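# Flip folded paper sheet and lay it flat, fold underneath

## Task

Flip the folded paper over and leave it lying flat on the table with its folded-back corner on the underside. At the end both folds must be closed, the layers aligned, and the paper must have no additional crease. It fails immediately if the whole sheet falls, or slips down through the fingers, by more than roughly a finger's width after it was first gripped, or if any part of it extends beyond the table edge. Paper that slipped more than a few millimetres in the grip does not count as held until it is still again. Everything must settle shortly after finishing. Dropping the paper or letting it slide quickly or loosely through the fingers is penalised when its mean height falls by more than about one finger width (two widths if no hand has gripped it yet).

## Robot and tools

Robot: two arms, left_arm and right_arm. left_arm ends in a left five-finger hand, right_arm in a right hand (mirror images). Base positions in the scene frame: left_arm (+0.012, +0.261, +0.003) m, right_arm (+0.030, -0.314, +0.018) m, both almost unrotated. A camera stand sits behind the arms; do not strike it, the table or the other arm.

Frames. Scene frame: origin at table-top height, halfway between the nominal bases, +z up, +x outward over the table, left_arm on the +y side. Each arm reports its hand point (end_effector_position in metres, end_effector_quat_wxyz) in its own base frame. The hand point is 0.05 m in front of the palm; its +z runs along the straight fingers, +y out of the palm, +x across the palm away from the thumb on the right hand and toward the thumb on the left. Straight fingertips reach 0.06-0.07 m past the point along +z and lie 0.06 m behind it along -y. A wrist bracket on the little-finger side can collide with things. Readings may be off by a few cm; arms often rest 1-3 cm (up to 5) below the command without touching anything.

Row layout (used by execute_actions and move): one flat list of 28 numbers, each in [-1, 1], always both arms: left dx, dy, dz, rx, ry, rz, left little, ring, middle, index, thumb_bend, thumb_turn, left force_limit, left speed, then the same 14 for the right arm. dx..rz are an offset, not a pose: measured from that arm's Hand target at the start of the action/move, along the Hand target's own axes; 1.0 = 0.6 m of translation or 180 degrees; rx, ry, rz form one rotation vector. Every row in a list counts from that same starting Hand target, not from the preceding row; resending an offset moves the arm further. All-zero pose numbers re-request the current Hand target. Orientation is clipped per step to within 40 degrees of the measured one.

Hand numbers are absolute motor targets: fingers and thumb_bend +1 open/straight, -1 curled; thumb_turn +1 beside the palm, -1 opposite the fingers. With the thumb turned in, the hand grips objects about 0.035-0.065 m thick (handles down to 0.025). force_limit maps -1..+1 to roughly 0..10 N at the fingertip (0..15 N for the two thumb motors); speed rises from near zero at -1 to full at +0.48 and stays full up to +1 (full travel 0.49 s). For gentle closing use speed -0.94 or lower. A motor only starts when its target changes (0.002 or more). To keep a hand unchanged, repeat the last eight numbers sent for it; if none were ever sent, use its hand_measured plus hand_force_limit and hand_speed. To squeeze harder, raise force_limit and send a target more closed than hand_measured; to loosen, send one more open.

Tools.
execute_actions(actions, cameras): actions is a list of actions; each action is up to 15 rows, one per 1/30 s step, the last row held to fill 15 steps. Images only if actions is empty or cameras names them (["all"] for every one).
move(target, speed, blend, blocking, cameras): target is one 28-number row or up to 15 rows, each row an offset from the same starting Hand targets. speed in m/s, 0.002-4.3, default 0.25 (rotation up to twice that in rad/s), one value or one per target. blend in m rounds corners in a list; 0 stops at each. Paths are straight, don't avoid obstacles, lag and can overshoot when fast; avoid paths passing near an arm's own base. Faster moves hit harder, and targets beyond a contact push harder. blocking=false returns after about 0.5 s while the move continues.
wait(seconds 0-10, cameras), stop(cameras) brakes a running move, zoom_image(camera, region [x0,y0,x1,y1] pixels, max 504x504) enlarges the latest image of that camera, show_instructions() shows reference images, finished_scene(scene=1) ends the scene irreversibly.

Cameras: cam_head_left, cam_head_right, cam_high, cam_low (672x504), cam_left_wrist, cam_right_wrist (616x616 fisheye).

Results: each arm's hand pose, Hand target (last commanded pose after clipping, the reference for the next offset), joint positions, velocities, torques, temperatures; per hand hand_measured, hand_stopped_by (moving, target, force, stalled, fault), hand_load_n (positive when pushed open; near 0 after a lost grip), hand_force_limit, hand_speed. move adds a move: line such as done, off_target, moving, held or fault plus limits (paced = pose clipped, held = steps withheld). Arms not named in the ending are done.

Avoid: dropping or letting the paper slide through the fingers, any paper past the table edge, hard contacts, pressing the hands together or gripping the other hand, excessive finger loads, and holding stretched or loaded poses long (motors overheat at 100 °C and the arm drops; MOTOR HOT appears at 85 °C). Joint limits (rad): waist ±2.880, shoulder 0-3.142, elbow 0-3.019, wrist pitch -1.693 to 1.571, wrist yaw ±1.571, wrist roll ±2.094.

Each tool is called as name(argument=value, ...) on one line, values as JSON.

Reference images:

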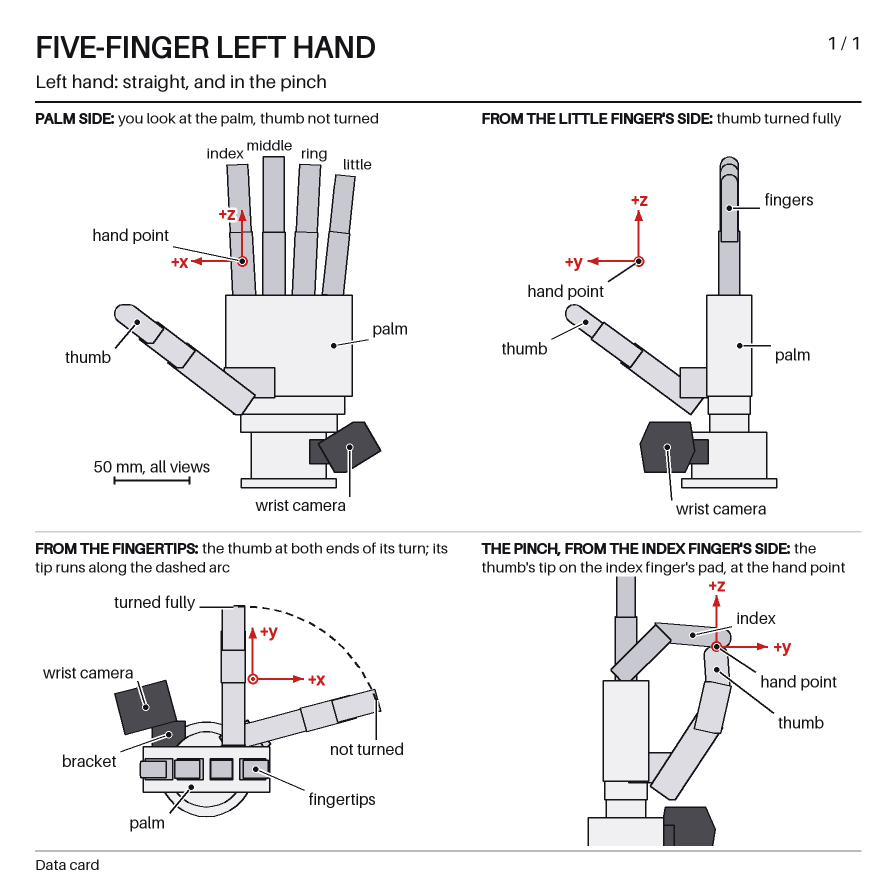

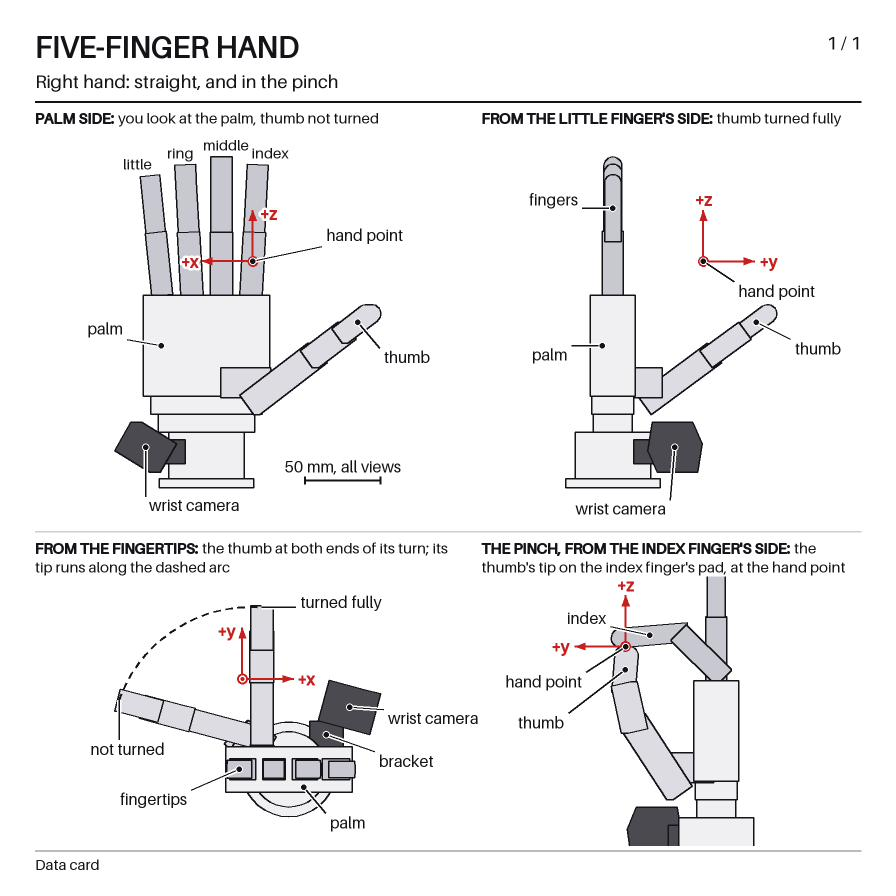

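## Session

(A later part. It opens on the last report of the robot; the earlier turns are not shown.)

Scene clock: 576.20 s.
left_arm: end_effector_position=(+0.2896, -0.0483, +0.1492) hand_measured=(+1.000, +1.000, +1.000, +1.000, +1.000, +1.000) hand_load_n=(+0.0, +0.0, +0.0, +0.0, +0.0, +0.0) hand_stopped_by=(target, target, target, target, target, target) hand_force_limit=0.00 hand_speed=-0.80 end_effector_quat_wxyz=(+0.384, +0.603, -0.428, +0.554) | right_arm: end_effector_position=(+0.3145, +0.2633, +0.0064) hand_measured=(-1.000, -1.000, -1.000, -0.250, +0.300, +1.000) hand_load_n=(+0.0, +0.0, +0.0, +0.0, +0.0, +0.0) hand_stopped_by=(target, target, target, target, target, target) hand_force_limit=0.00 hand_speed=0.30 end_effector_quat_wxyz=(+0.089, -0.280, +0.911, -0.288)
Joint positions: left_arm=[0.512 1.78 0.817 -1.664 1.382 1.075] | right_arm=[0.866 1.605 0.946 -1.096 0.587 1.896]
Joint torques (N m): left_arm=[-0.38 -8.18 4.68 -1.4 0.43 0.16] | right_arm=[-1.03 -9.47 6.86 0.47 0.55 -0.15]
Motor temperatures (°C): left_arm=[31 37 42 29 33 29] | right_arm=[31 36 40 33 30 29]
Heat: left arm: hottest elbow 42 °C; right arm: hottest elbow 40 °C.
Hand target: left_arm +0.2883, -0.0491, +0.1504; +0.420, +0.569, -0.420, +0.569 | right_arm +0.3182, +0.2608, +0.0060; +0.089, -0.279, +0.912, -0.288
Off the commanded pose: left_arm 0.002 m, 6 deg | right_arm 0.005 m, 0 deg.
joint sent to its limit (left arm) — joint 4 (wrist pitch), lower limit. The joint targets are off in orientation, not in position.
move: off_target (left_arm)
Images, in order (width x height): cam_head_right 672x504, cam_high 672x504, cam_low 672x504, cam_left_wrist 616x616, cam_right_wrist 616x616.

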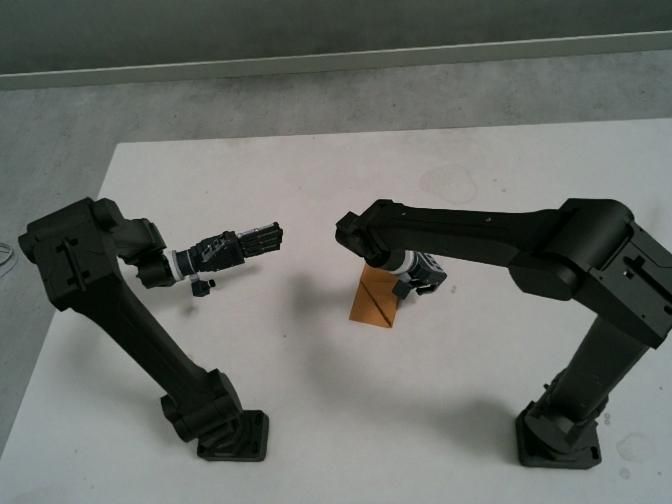

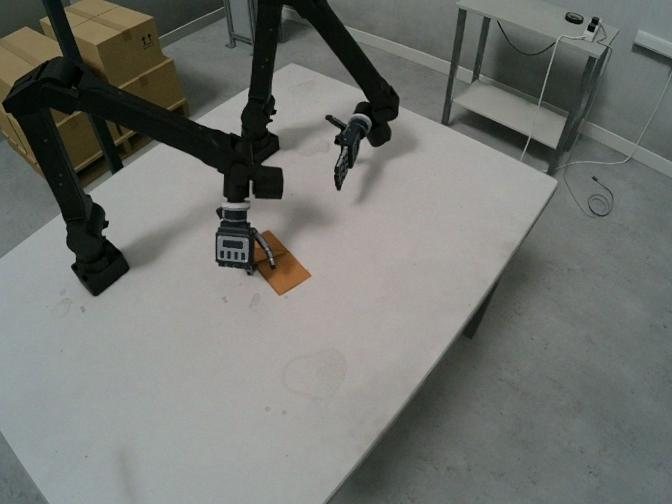

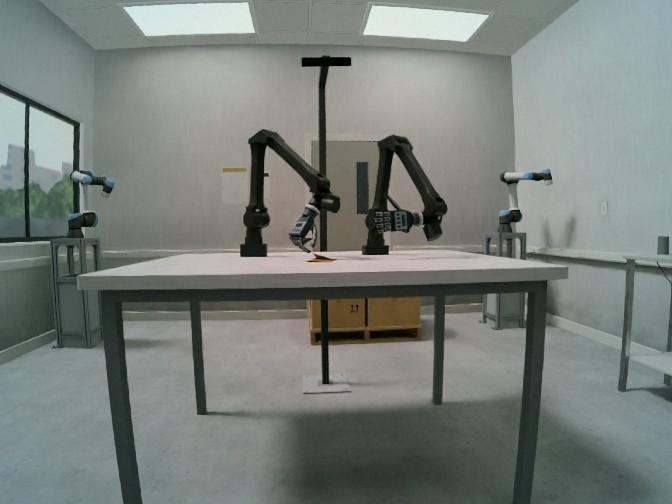

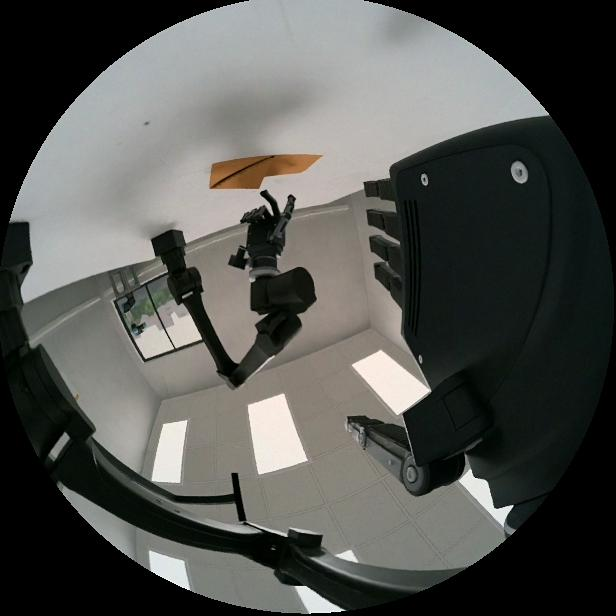

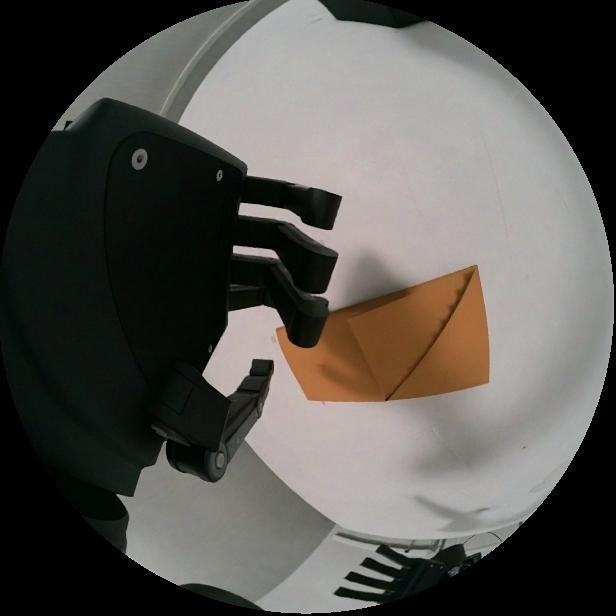

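move(target=[[0,0,0,0,0,0,1,1,1,1,1,1,0,-0.8,0,0.021,0.030,0,0,0,-1,-1,-1,-0.25,0.3,1,0,0.3],[0,0,0,0,0,0,1,1,1,1,1,1,0,-0.8,0.0007,0.0549,0.0125,0,0,0,-1,-1,-1,-0.25,0.3,1,0,0.3]], speed=0.08, blend=[0.005,0], cameras=["cam_left_wrist","cam_right_wrist","cam_low","cam_high"])

zoom_image(camera="cam_low", region=[290, 220, 350, 280])

zoom_image(camera="cam_right_wrist", region=[240, 200, 500, 400])

zoom_image(camera="cam_left_wrist", region=[200, 130, 330, 240])

Scene clock: 633.30 s.
left_arm: end_effector_position=(+0.2896, -0.0483, +0.1492) hand_measured=(+1.000, +1.000, +1.000, +1.000, +1.000, +1.000) hand_load_n=(+0.0, +0.0, +0.0, +0.0, +0.0, +0.0) hand_stopped_by=(target, target, target, target, target, target) hand_force_limit=0.00 hand_speed=-0.80 end_effector_quat_wxyz=(+0.384, +0.603, -0.428, +0.554) | right_arm: end_effector_position=(+0.3052, +0.2745, -0.0185) hand_measured=(-1.000, -1.000, -1.000, -0.250, +0.300, +1.000) hand_load_n=(+0.0, +0.0, +0.0, +0.0, +0.0, +0.0) hand_stopped_by=(target, target, target, target, target, target) hand_force_limit=0.00 hand_speed=0.30 end_effector_quat_wxyz=(+0.089, -0.282, +0.911, -0.287)
Joint positions: left_arm=[0.512 1.78 0.817 -1.664 1.382 1.075] | right_arm=[0.901 1.661 0.933 -1.048 0.579 1.934]
Joint torques (N m): left_arm=[-0.38 -8.12 4.68 -1.4 0.43 0.16] | right_arm=[0.32 -9.17 7.68 -0.28 0.41 0.09]
Heat: left arm: hottest elbow 41 °C; right arm: hottest elbow 38 °C.
Hand target: left_arm +0.2883, -0.0491, +0.1504; +0.420, +0.569, -0.420, +0.569 | right_arm +0.3052, +0.2793, -0.0190; +0.089, -0.279, +0.912, -0.288
Off the commanded pose: left_arm 0.002 m, 6 deg | right_arm 0.005 m, 0 deg.
joint sent to its limit (left arm) — joint 4 (wrist pitch), lower limit. The joint targets are off in orientation, not in position.
move: off_target (left_arm)
Images, in order (width x height): cam_high 672x504, cam_low 672x504, cam_left_wrist 616x616, cam_right_wrist 616x616.

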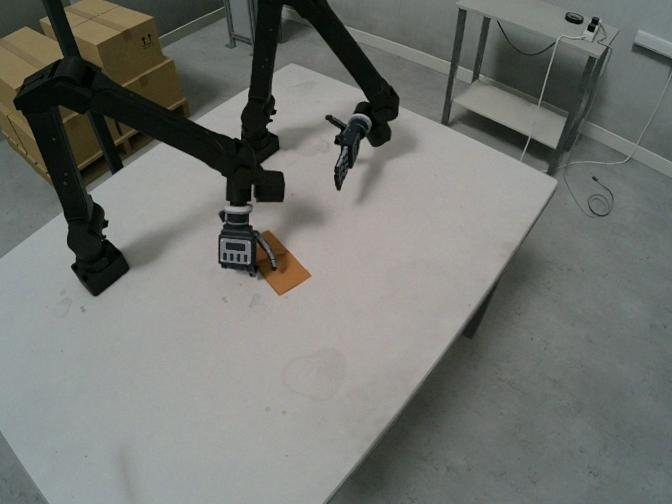

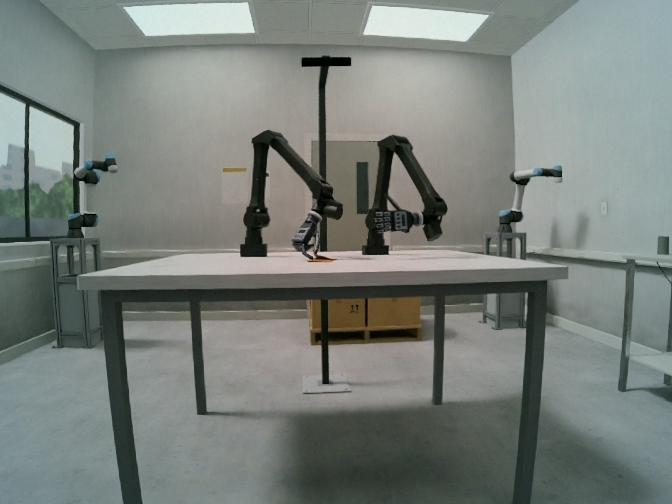

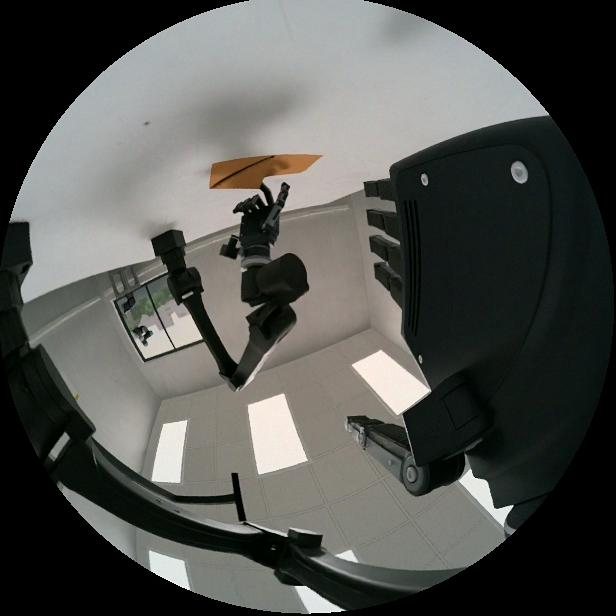

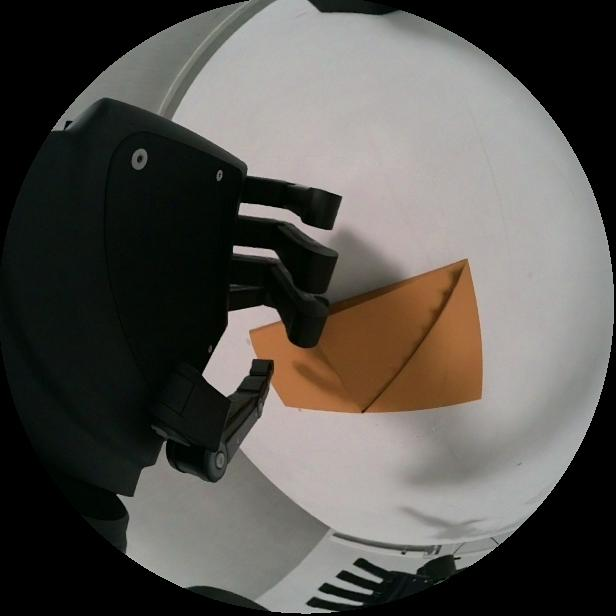

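Scaled by 8.400 from the camera's 672x504 image, which has a finer 960x720 frame.

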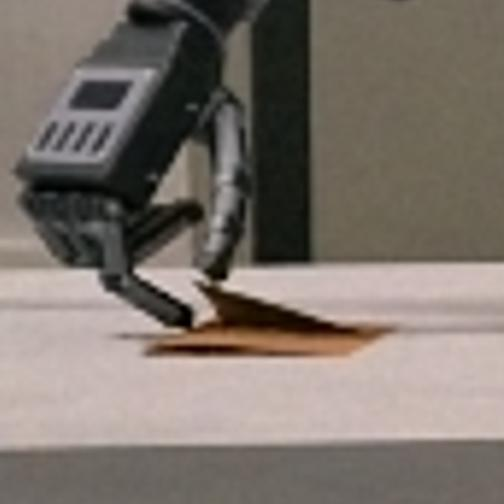

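Scaled by 1.938 from the camera's 616x616 image, which has a finer 880x880 frame.

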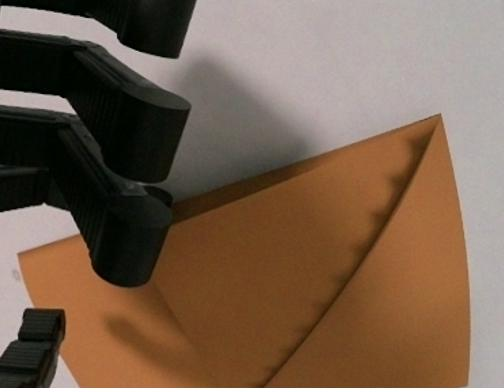

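Scaled by 3.877 from the camera's 616x616 image, which has a finer 880x880 frame.

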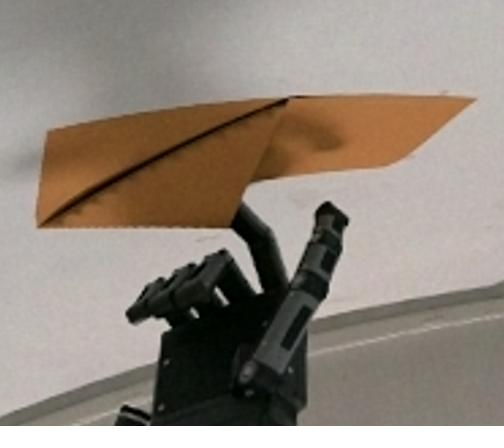

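move(target=[0,0,0,0,0,0,1,1,1,1,1,1,0,-0.8,0,0.0365,-0.0214,0,0,0,-1,-1,-1,-0.25,0.3,1,0,0.3], speed=0.05, cameras=["cam_left_wrist","cam_right_wrist","cam_low","cam_high"])

zoom_image(camera="cam_low", region=[290, 220, 350, 280])

zoom_image(camera="cam_right_wrist", region=[240, 200, 500, 400])

zoom_image(camera="cam_left_wrist", region=[200, 130, 330, 240])

Scene clock: 655.73 s.
left_arm: end_effector_position=(+0.2896, -0.0483, +0.1492) hand_measured=(+1.000, +1.000, +1.000, +1.000, +1.000, +1.000) hand_load_n=(+0.0, +0.0, +0.0, +0.0, -0.5, +0.0) hand_stopped_by=(target, target, target, target, target, target) hand_force_limit=0.00 hand_speed=-0.80 end_effector_quat_wxyz=(+0.384, +0.603, -0.428, +0.554) | right_arm: end_effector_position=(+0.2859, +0.2815, -0.0242) hand_measured=(-1.000, -1.000, -1.000, -0.250, +0.300, +1.000) hand_load_n=(+0.0, +0.0, +0.0, -1.0, +0.0, +0.0) hand_stopped_by=(target, target, target, target, target, target) hand_force_limit=0.00 hand_speed=0.30 end_effector_quat_wxyz=(+0.082, -0.279, +0.910, -0.295)
Joint positions: left_arm=[0.512 1.78 0.817 -1.664 1.382 1.075] | right_arm=[0.954 1.679 0.933 -1.087 0.571 2.006]
Joint torques (N m): left_arm=[-0.32 -8.12 4.68 -1.4 0.43 0.16] | right_arm=[0.56 -8.53 9.88 -0.34 0.21 0.03]
Heat: left arm: hottest elbow 40 °C; right arm: hottest elbow 38 °C.
Hand target: left_arm +0.2883, -0.0491, +0.1504; +0.420, +0.569, -0.420, +0.569 | right_arm +0.2909, +0.3001, -0.0212; +0.089, -0.279, +0.912, -0.288
Off the commanded pose: left_arm 0.002 m, 6 deg | right_arm 0.020 m, 1 deg.
joint sent to its limit (left arm) — joint 4 (wrist pitch), lower limit. The joint targets are off in orientation, not in position.
move: off_target (left_arm, right_arm)
Images, in order (width x height): cam_high 672x504, cam_low 672x504, cam_left_wrist 616x616, cam_right_wrist 616x616.

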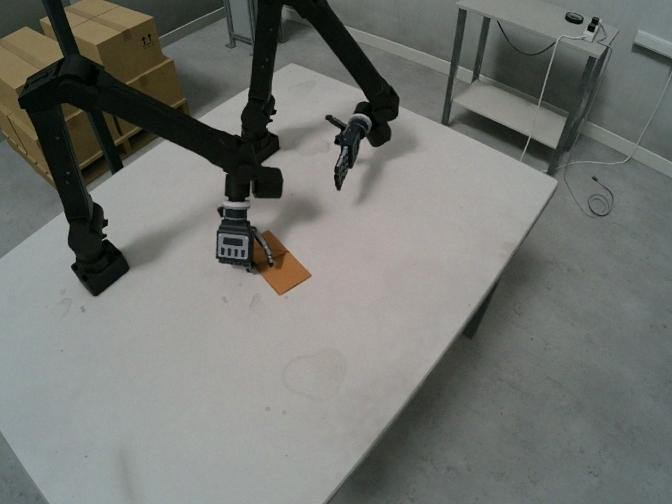

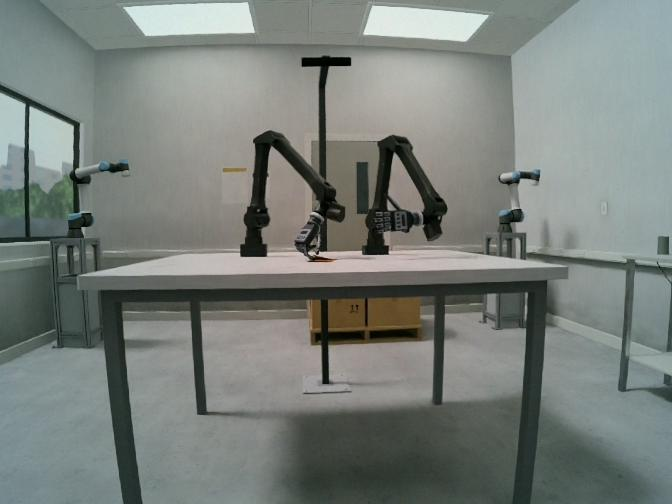

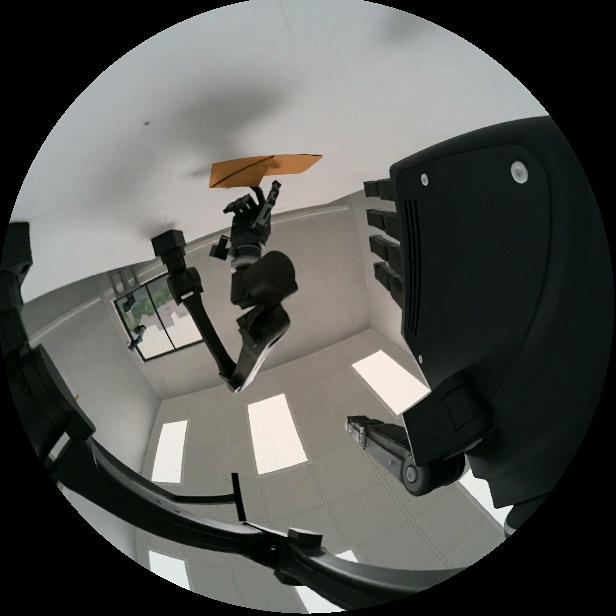

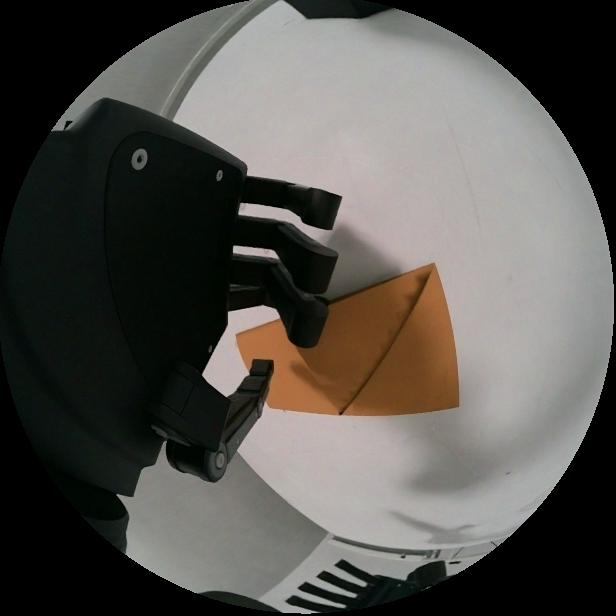

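Scaled by 8.400 from the camera's 672x504 image, which has a finer 960x720 frame.

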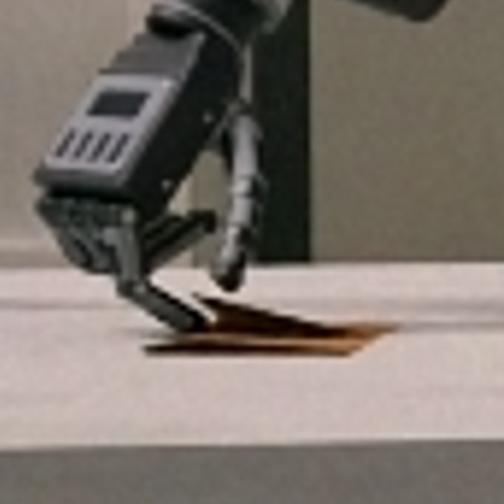

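Scaled by 1.938 from the camera's 616x616 image, which has a finer 880x880 frame.

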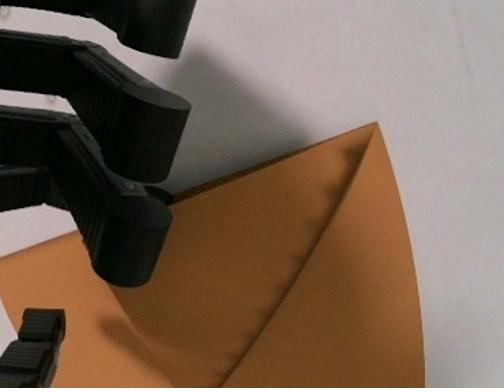

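Scaled by 3.877 from the camera's 616x616 image, which has a finer 880x880 frame.

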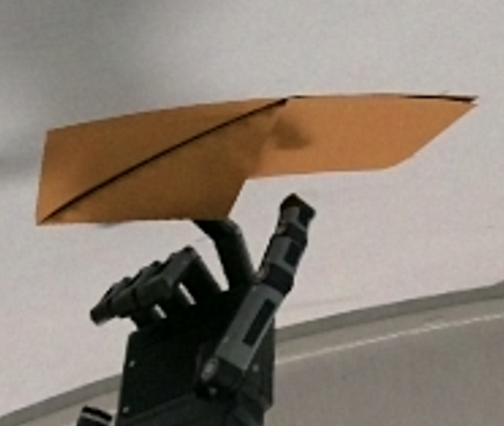

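move(target=[0,0,0,0,0,0,1,1,1,1,1,1,0,-0.8,-0.003,-0.009,-0.010,0,0,0,-1,-1,-1,-0.25,0.3,1,0,0.3], speed=0.05, cameras=["cam_left_wrist","cam_right_wrist","cam_low"])

zoom_image(camera="cam_low", region=[290, 220, 350, 280])

zoom_image(camera="cam_left_wrist", region=[200, 130, 330, 240])

Scene clock: 673.90 s.
left_arm: end_effector_position=(+0.2896, -0.0483, +0.1492) hand_measured=(+1.000, +1.000, +1.000, +1.000, +1.000, +1.000) hand_load_n=(+0.0, +0.0, +0.0, +0.0, +0.0, +0.0) hand_stopped_by=(target, target, target, target, target, target) hand_force_limit=0.00 hand_speed=-0.80 end_effector_quat_wxyz=(+0.384, +0.603, -0.428, +0.554) | right_arm: end_effector_position=(+0.2844, +0.2804, -0.0223) hand_measured=(-1.000, -1.000, -1.000, -0.250, +0.300, +1.000) hand_load_n=(+0.0, +0.0, +0.0, +0.0, +0.0, +0.0) hand_stopped_by=(target, target, target, target, target, target) hand_force_limit=0.00 hand_speed=0.30 end_effector_quat_wxyz=(+0.077, -0.281, +0.909, -0.297)
Joint positions: left_arm=[0.512 1.78 0.817 -1.664 1.382 1.075] | right_arm=[0.954 1.679 0.94 -1.107 0.567 2.006]
Joint torques (N m): left_arm=[-0.38 -8.12 4.68 -1.4 0.43 0.16] | right_arm=[0.91 -9.7 10.26 -0.35 0.41 0.03]
Heat: left arm: hottest elbow 40 °C; right arm: hottest elbow 39 °C.
Hand target: left_arm +0.2883, -0.0491, +0.1504; +0.420, +0.569, -0.420, +0.569 | right_arm +0.2930, +0.3003, -0.0132; +0.089, -0.279, +0.912, -0.288
Off the commanded pose: left_arm 0.002 m, 6 deg | right_arm 0.023 m, 2 deg.
joint sent to its limit (left arm) — joint 4 (wrist pitch), lower limit. The joint targets are off in orientation, not in position.
move: off_target (left_arm, right_arm)
Images, in order (width x height): cam_low 672x504, cam_left_wrist 616x616, cam_right_wrist 616x616.

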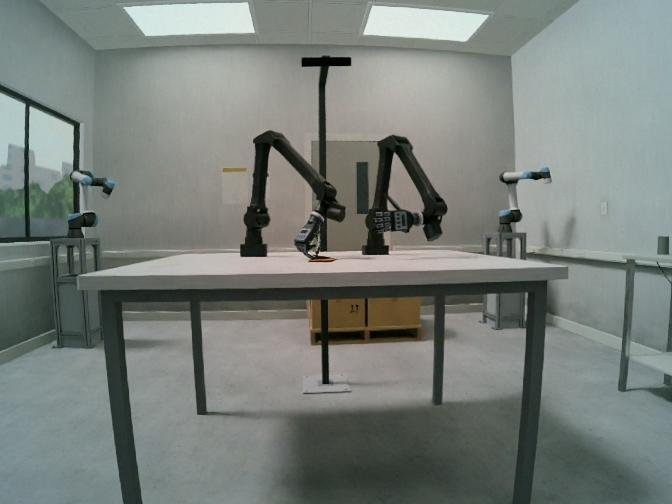

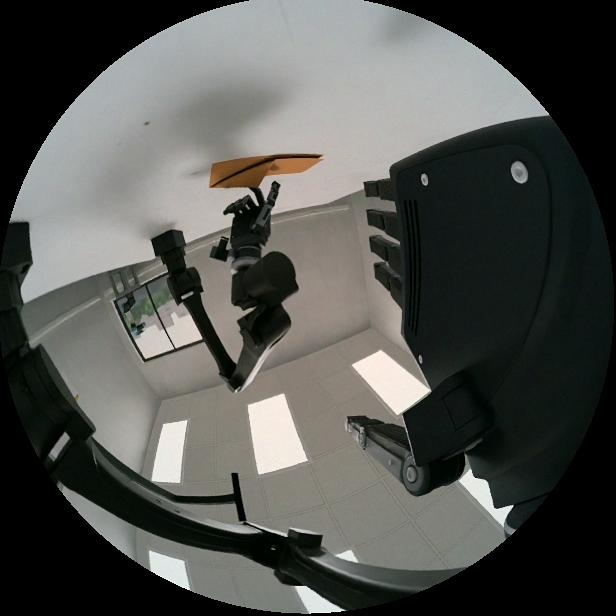

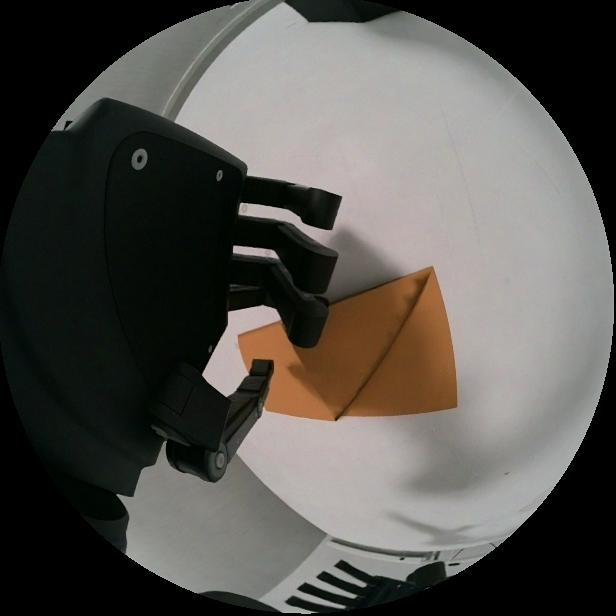

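Scaled by 8.400 from the camera's 672x504 image, which has a finer 960x720 frame.

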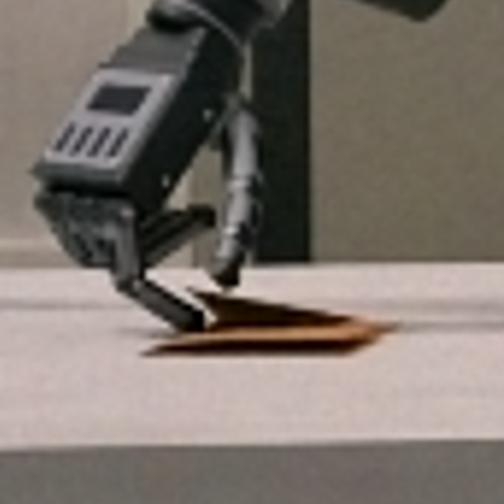

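Scaled by 3.877 from the camera's 616x616 image, which has a finer 880x880 frame.

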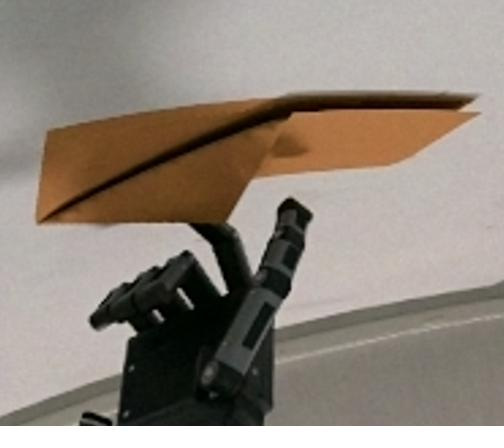

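move(target=[0,0,0,0,0,0,1,1,1,1,1,1,0,-0.8,-0.0077,0.0138,-0.0158,0,0,0,-1,-1,-1,-0.25,0.3,1,0,0.3], speed=0.05, cameras=["cam_left_wrist","cam_right_wrist","cam_low"])

zoom_image(camera="cam_low", region=[290, 220, 350, 280])

zoom_image(camera="cam_left_wrist", region=[200, 130, 330, 240])

zoom_image(camera="cam_right_wrist", region=[200, 220, 480, 440])

Scene clock: 717.87 s.
left_arm: end_effector_position=(+0.2896, -0.0483, +0.1492) hand_measured=(+1.000, +1.000, +1.000, +1.000, +1.000, +1.000) hand_load_n=(+0.0, +0.0, +0.0, +0.0, +0.0, +0.0) hand_stopped_by=(target, target, target, target, target, target) hand_force_limit=0.00 hand_speed=-0.80 end_effector_quat_wxyz=(+0.384, +0.603, -0.428, +0.554) | right_arm: end_effector_position=(+0.2825, +0.2936, -0.0174) hand_measured=(-1.000, -1.000, -1.000, -0.250, +0.300, +1.000) hand_load_n=(+0.0, +0.0, +0.5, +0.0, +0.0, +0.0) hand_stopped_by=(target, target, target, target, target, target) hand_force_limit=0.00 hand_speed=0.30 end_effector_quat_wxyz=(+0.077, -0.283, +0.909, -0.296)
Joint positions: left_arm=[0.512 1.78 0.817 -1.664 1.382 1.075] | right_arm=[0.976 1.69 0.973 -1.136 0.561 2.024]
Joint torques (N m): left_arm=[-0.38 -8.18 4.68 -1.4 0.43 0.16] | right_arm=[0.91 -9.23 10.32 -0.39 0.35 0.13]
Heat: left arm: hottest elbow 40 °C; right arm: hottest elbow 40 °C.
Hand target: left_arm +0.2883, -0.0491, +0.1504; +0.420, +0.569, -0.420, +0.569 | right_arm +0.2900, +0.3131, -0.0101; +0.089, -0.279, +0.912, -0.288
Off the commanded pose: left_arm 0.002 m, 6 deg | right_arm 0.022 m, 2 deg.
joint sent to its limit (left arm) — joint 4 (wrist pitch), lower limit. The joint targets are off in orientation, not in position.
move: off_target (left_arm, right_arm)
Images, in order (width x height): cam_low 672x504, cam_left_wrist 616x616, cam_right_wrist 616x616.

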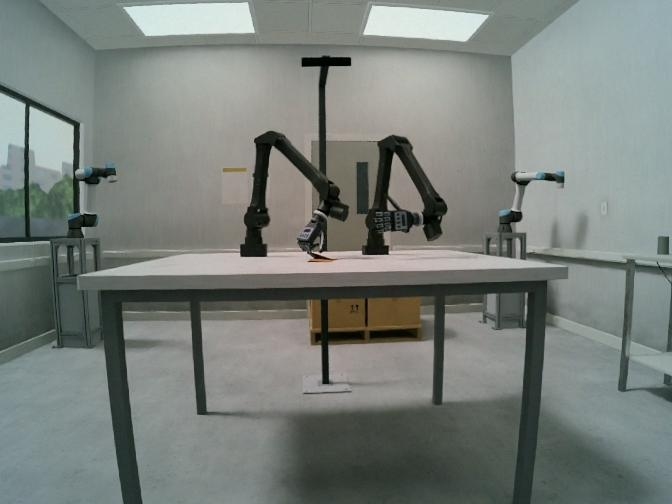

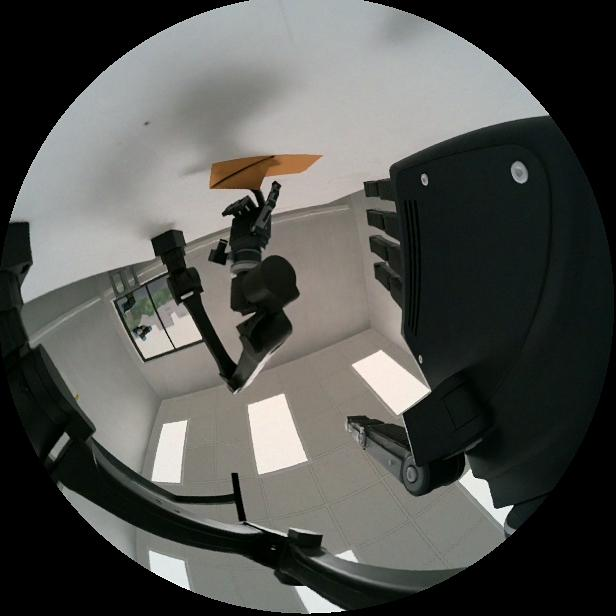

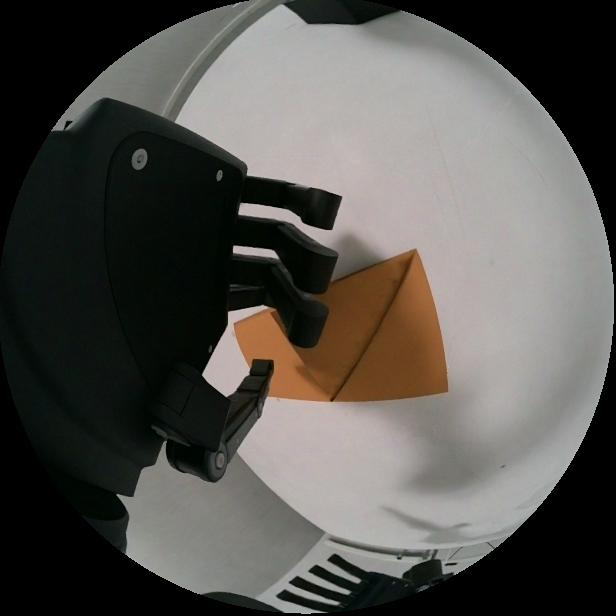

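Scaled by 8.400 from the camera's 672x504 image, which has a finer 960x720 frame.

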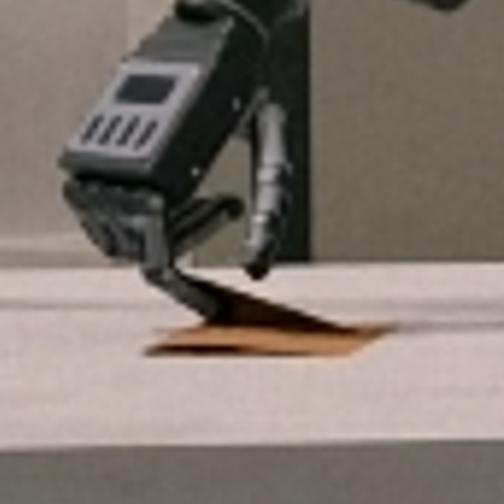

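Scaled by 3.877 from the camera's 616x616 image, which has a finer 880x880 frame.

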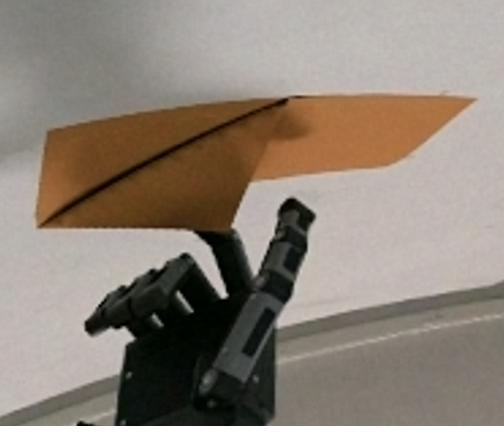

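Scaled by 1.800 from the camera's 616x616 image, which has a finer 880x880 frame.

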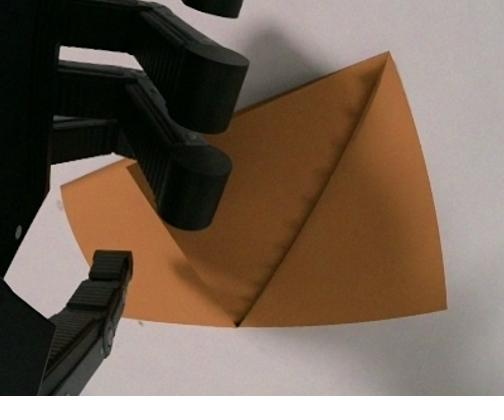

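move(target=[0,0,0,0,0,0,1,1,1,1,1,1,0,-0.8,0,0,0,0,0,0,-1,-1,-1,-0.25,0.3,-1,-0.3,-0.3], speed=0.05, cameras=["cam_left_wrist","cam_right_wrist","cam_low","cam_high"])

zoom_image(camera="cam_low", region=[290, 220, 350, 280])

zoom_image(camera="cam_left_wrist", region=[200, 130, 330, 240])

zoom_image(camera="cam_right_wrist", region=[200, 220, 480, 440])

zoom_image(camera="cam_high", region=[210, 210, 310, 300])

Scene clock: 736.23 s.
left_arm: end_effector_position=(+0.2896, -0.0483, +0.1492) hand_measured=(+1.000, +1.000, +1.000, +1.000, +1.000, +1.000) hand_load_n=(+0.0, +0.0, +0.0, +0.0, +0.0, +0.0) hand_stopped_by=(target, target, target, target, target, target) hand_force_limit=0.00 hand_speed=-0.80 end_effector_quat_wxyz=(+0.384, +0.603, -0.428, +0.554) | right_arm: end_effector_position=(+0.2826, +0.2935, -0.0173) hand_measured=(-1.000, -1.000, -1.000, -0.250, +0.300, -0.798) hand_load_n=(+0.0, +0.0, -1.5, +0.0, +1.5, +9.5) hand_stopped_by=(target, target, target, target, target, force) hand_force_limit=-0.30 hand_speed=-0.30 end_effector_quat_wxyz=(+0.078, -0.282, +0.909, -0.296)
Joint positions: left_arm=[0.512 1.78 0.817 -1.664 1.382 1.075] | right_arm=[0.976 1.69 0.973 -1.137 0.561 2.027]
Joint torques (N m): left_arm=[-0.38 -8.18 4.68 -1.4 0.43 0.16] | right_arm=[0.44 -9.64 10.25 -0.35 0.37 0.09]
Heat: left arm: hottest elbow 40 °C; right arm: hottest elbow 40 °C.
Hand target: left_arm +0.2883, -0.0491, +0.1504; +0.420, +0.569, -0.420, +0.569 | right_arm +0.2900, +0.3130, -0.0101; +0.089, -0.279, +0.912, -0.288
Off the commanded pose: left_arm 0.002 m, 6 deg | right_arm 0.022 m, 2 deg.
joint sent to its limit (left arm) — joint 4 (wrist pitch), lower limit. The joint targets are off in orientation, not in position.
move: off_target (left_arm, right_arm)
Images, in order (width x height): cam_high 672x504, cam_low 672x504, cam_left_wrist 616x616, cam_right_wrist 616x616.

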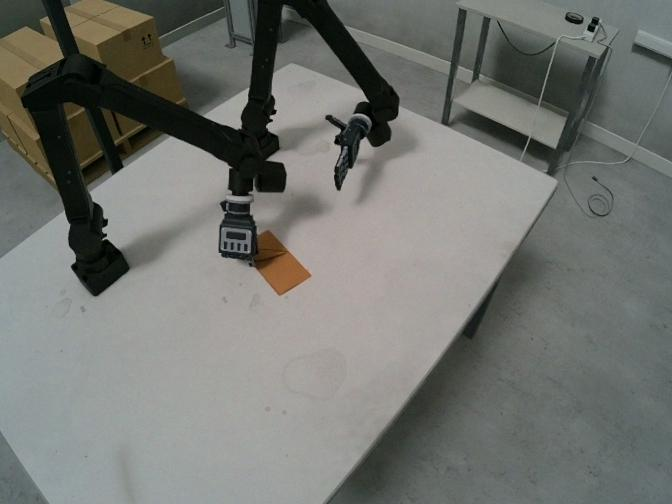

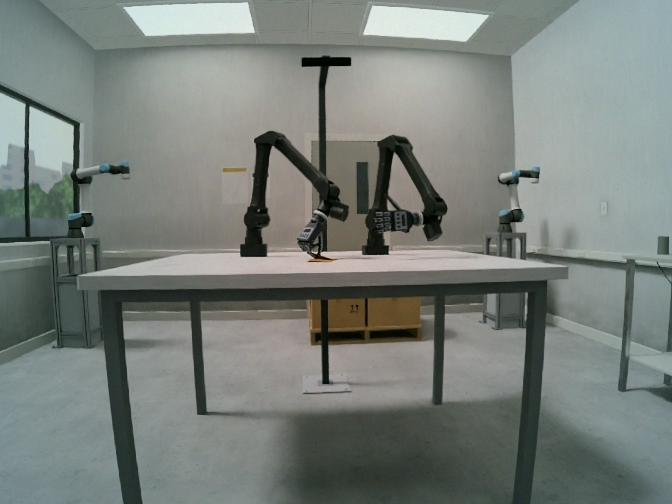

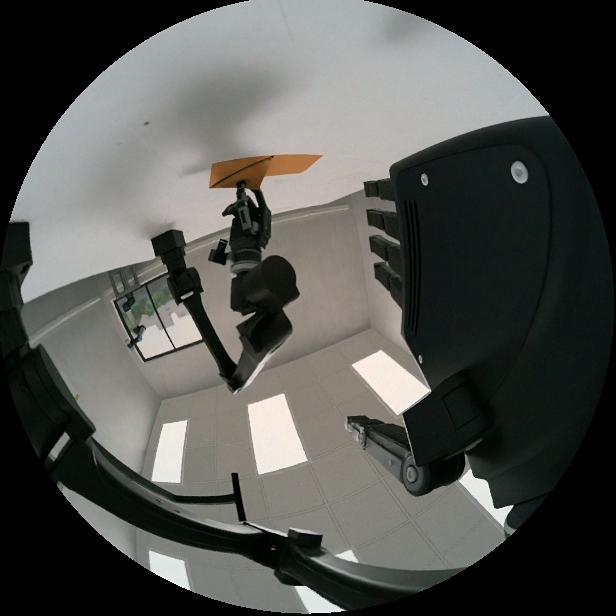

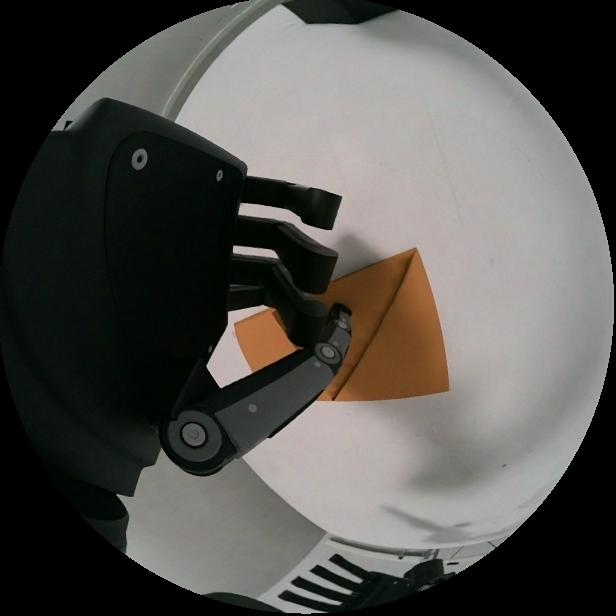

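Scaled by 8.400 from the camera's 672x504 image, which has a finer 960x720 frame.

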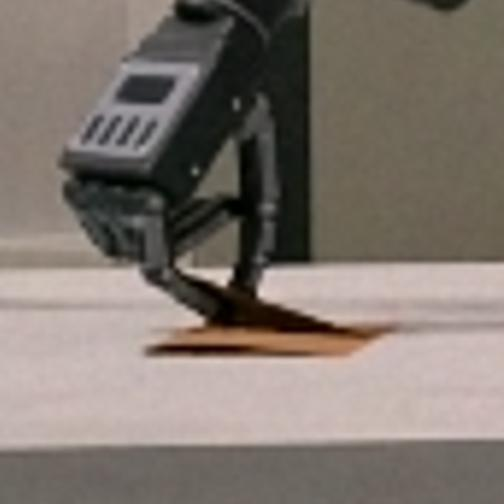

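Scaled by 3.877 from the camera's 616x616 image, which has a finer 880x880 frame.

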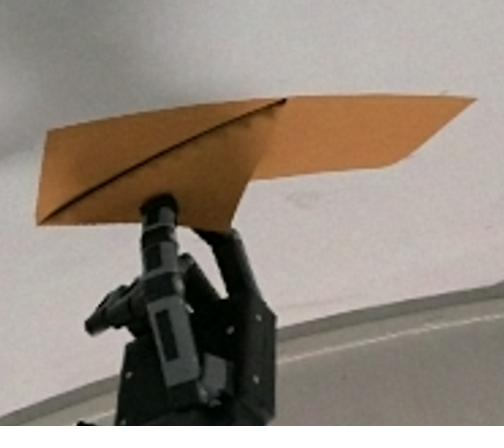

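Scaled by 1.800 from the camera's 616x616 image, which has a finer 880x880 frame.

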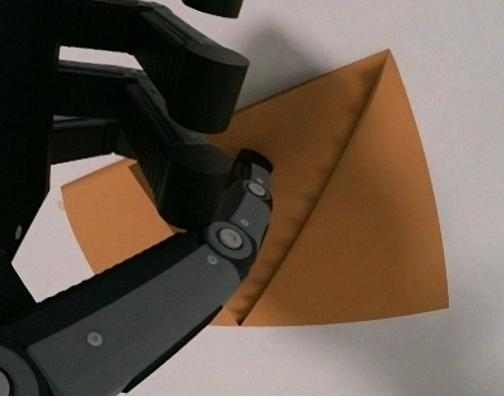

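Scaled by 5.040 from the camera's 672x504 image, which has a finer 960x720 frame.

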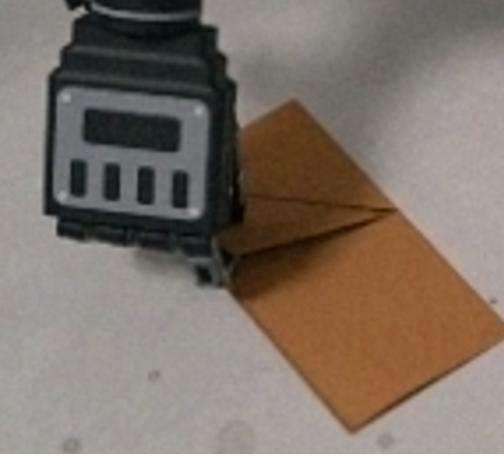

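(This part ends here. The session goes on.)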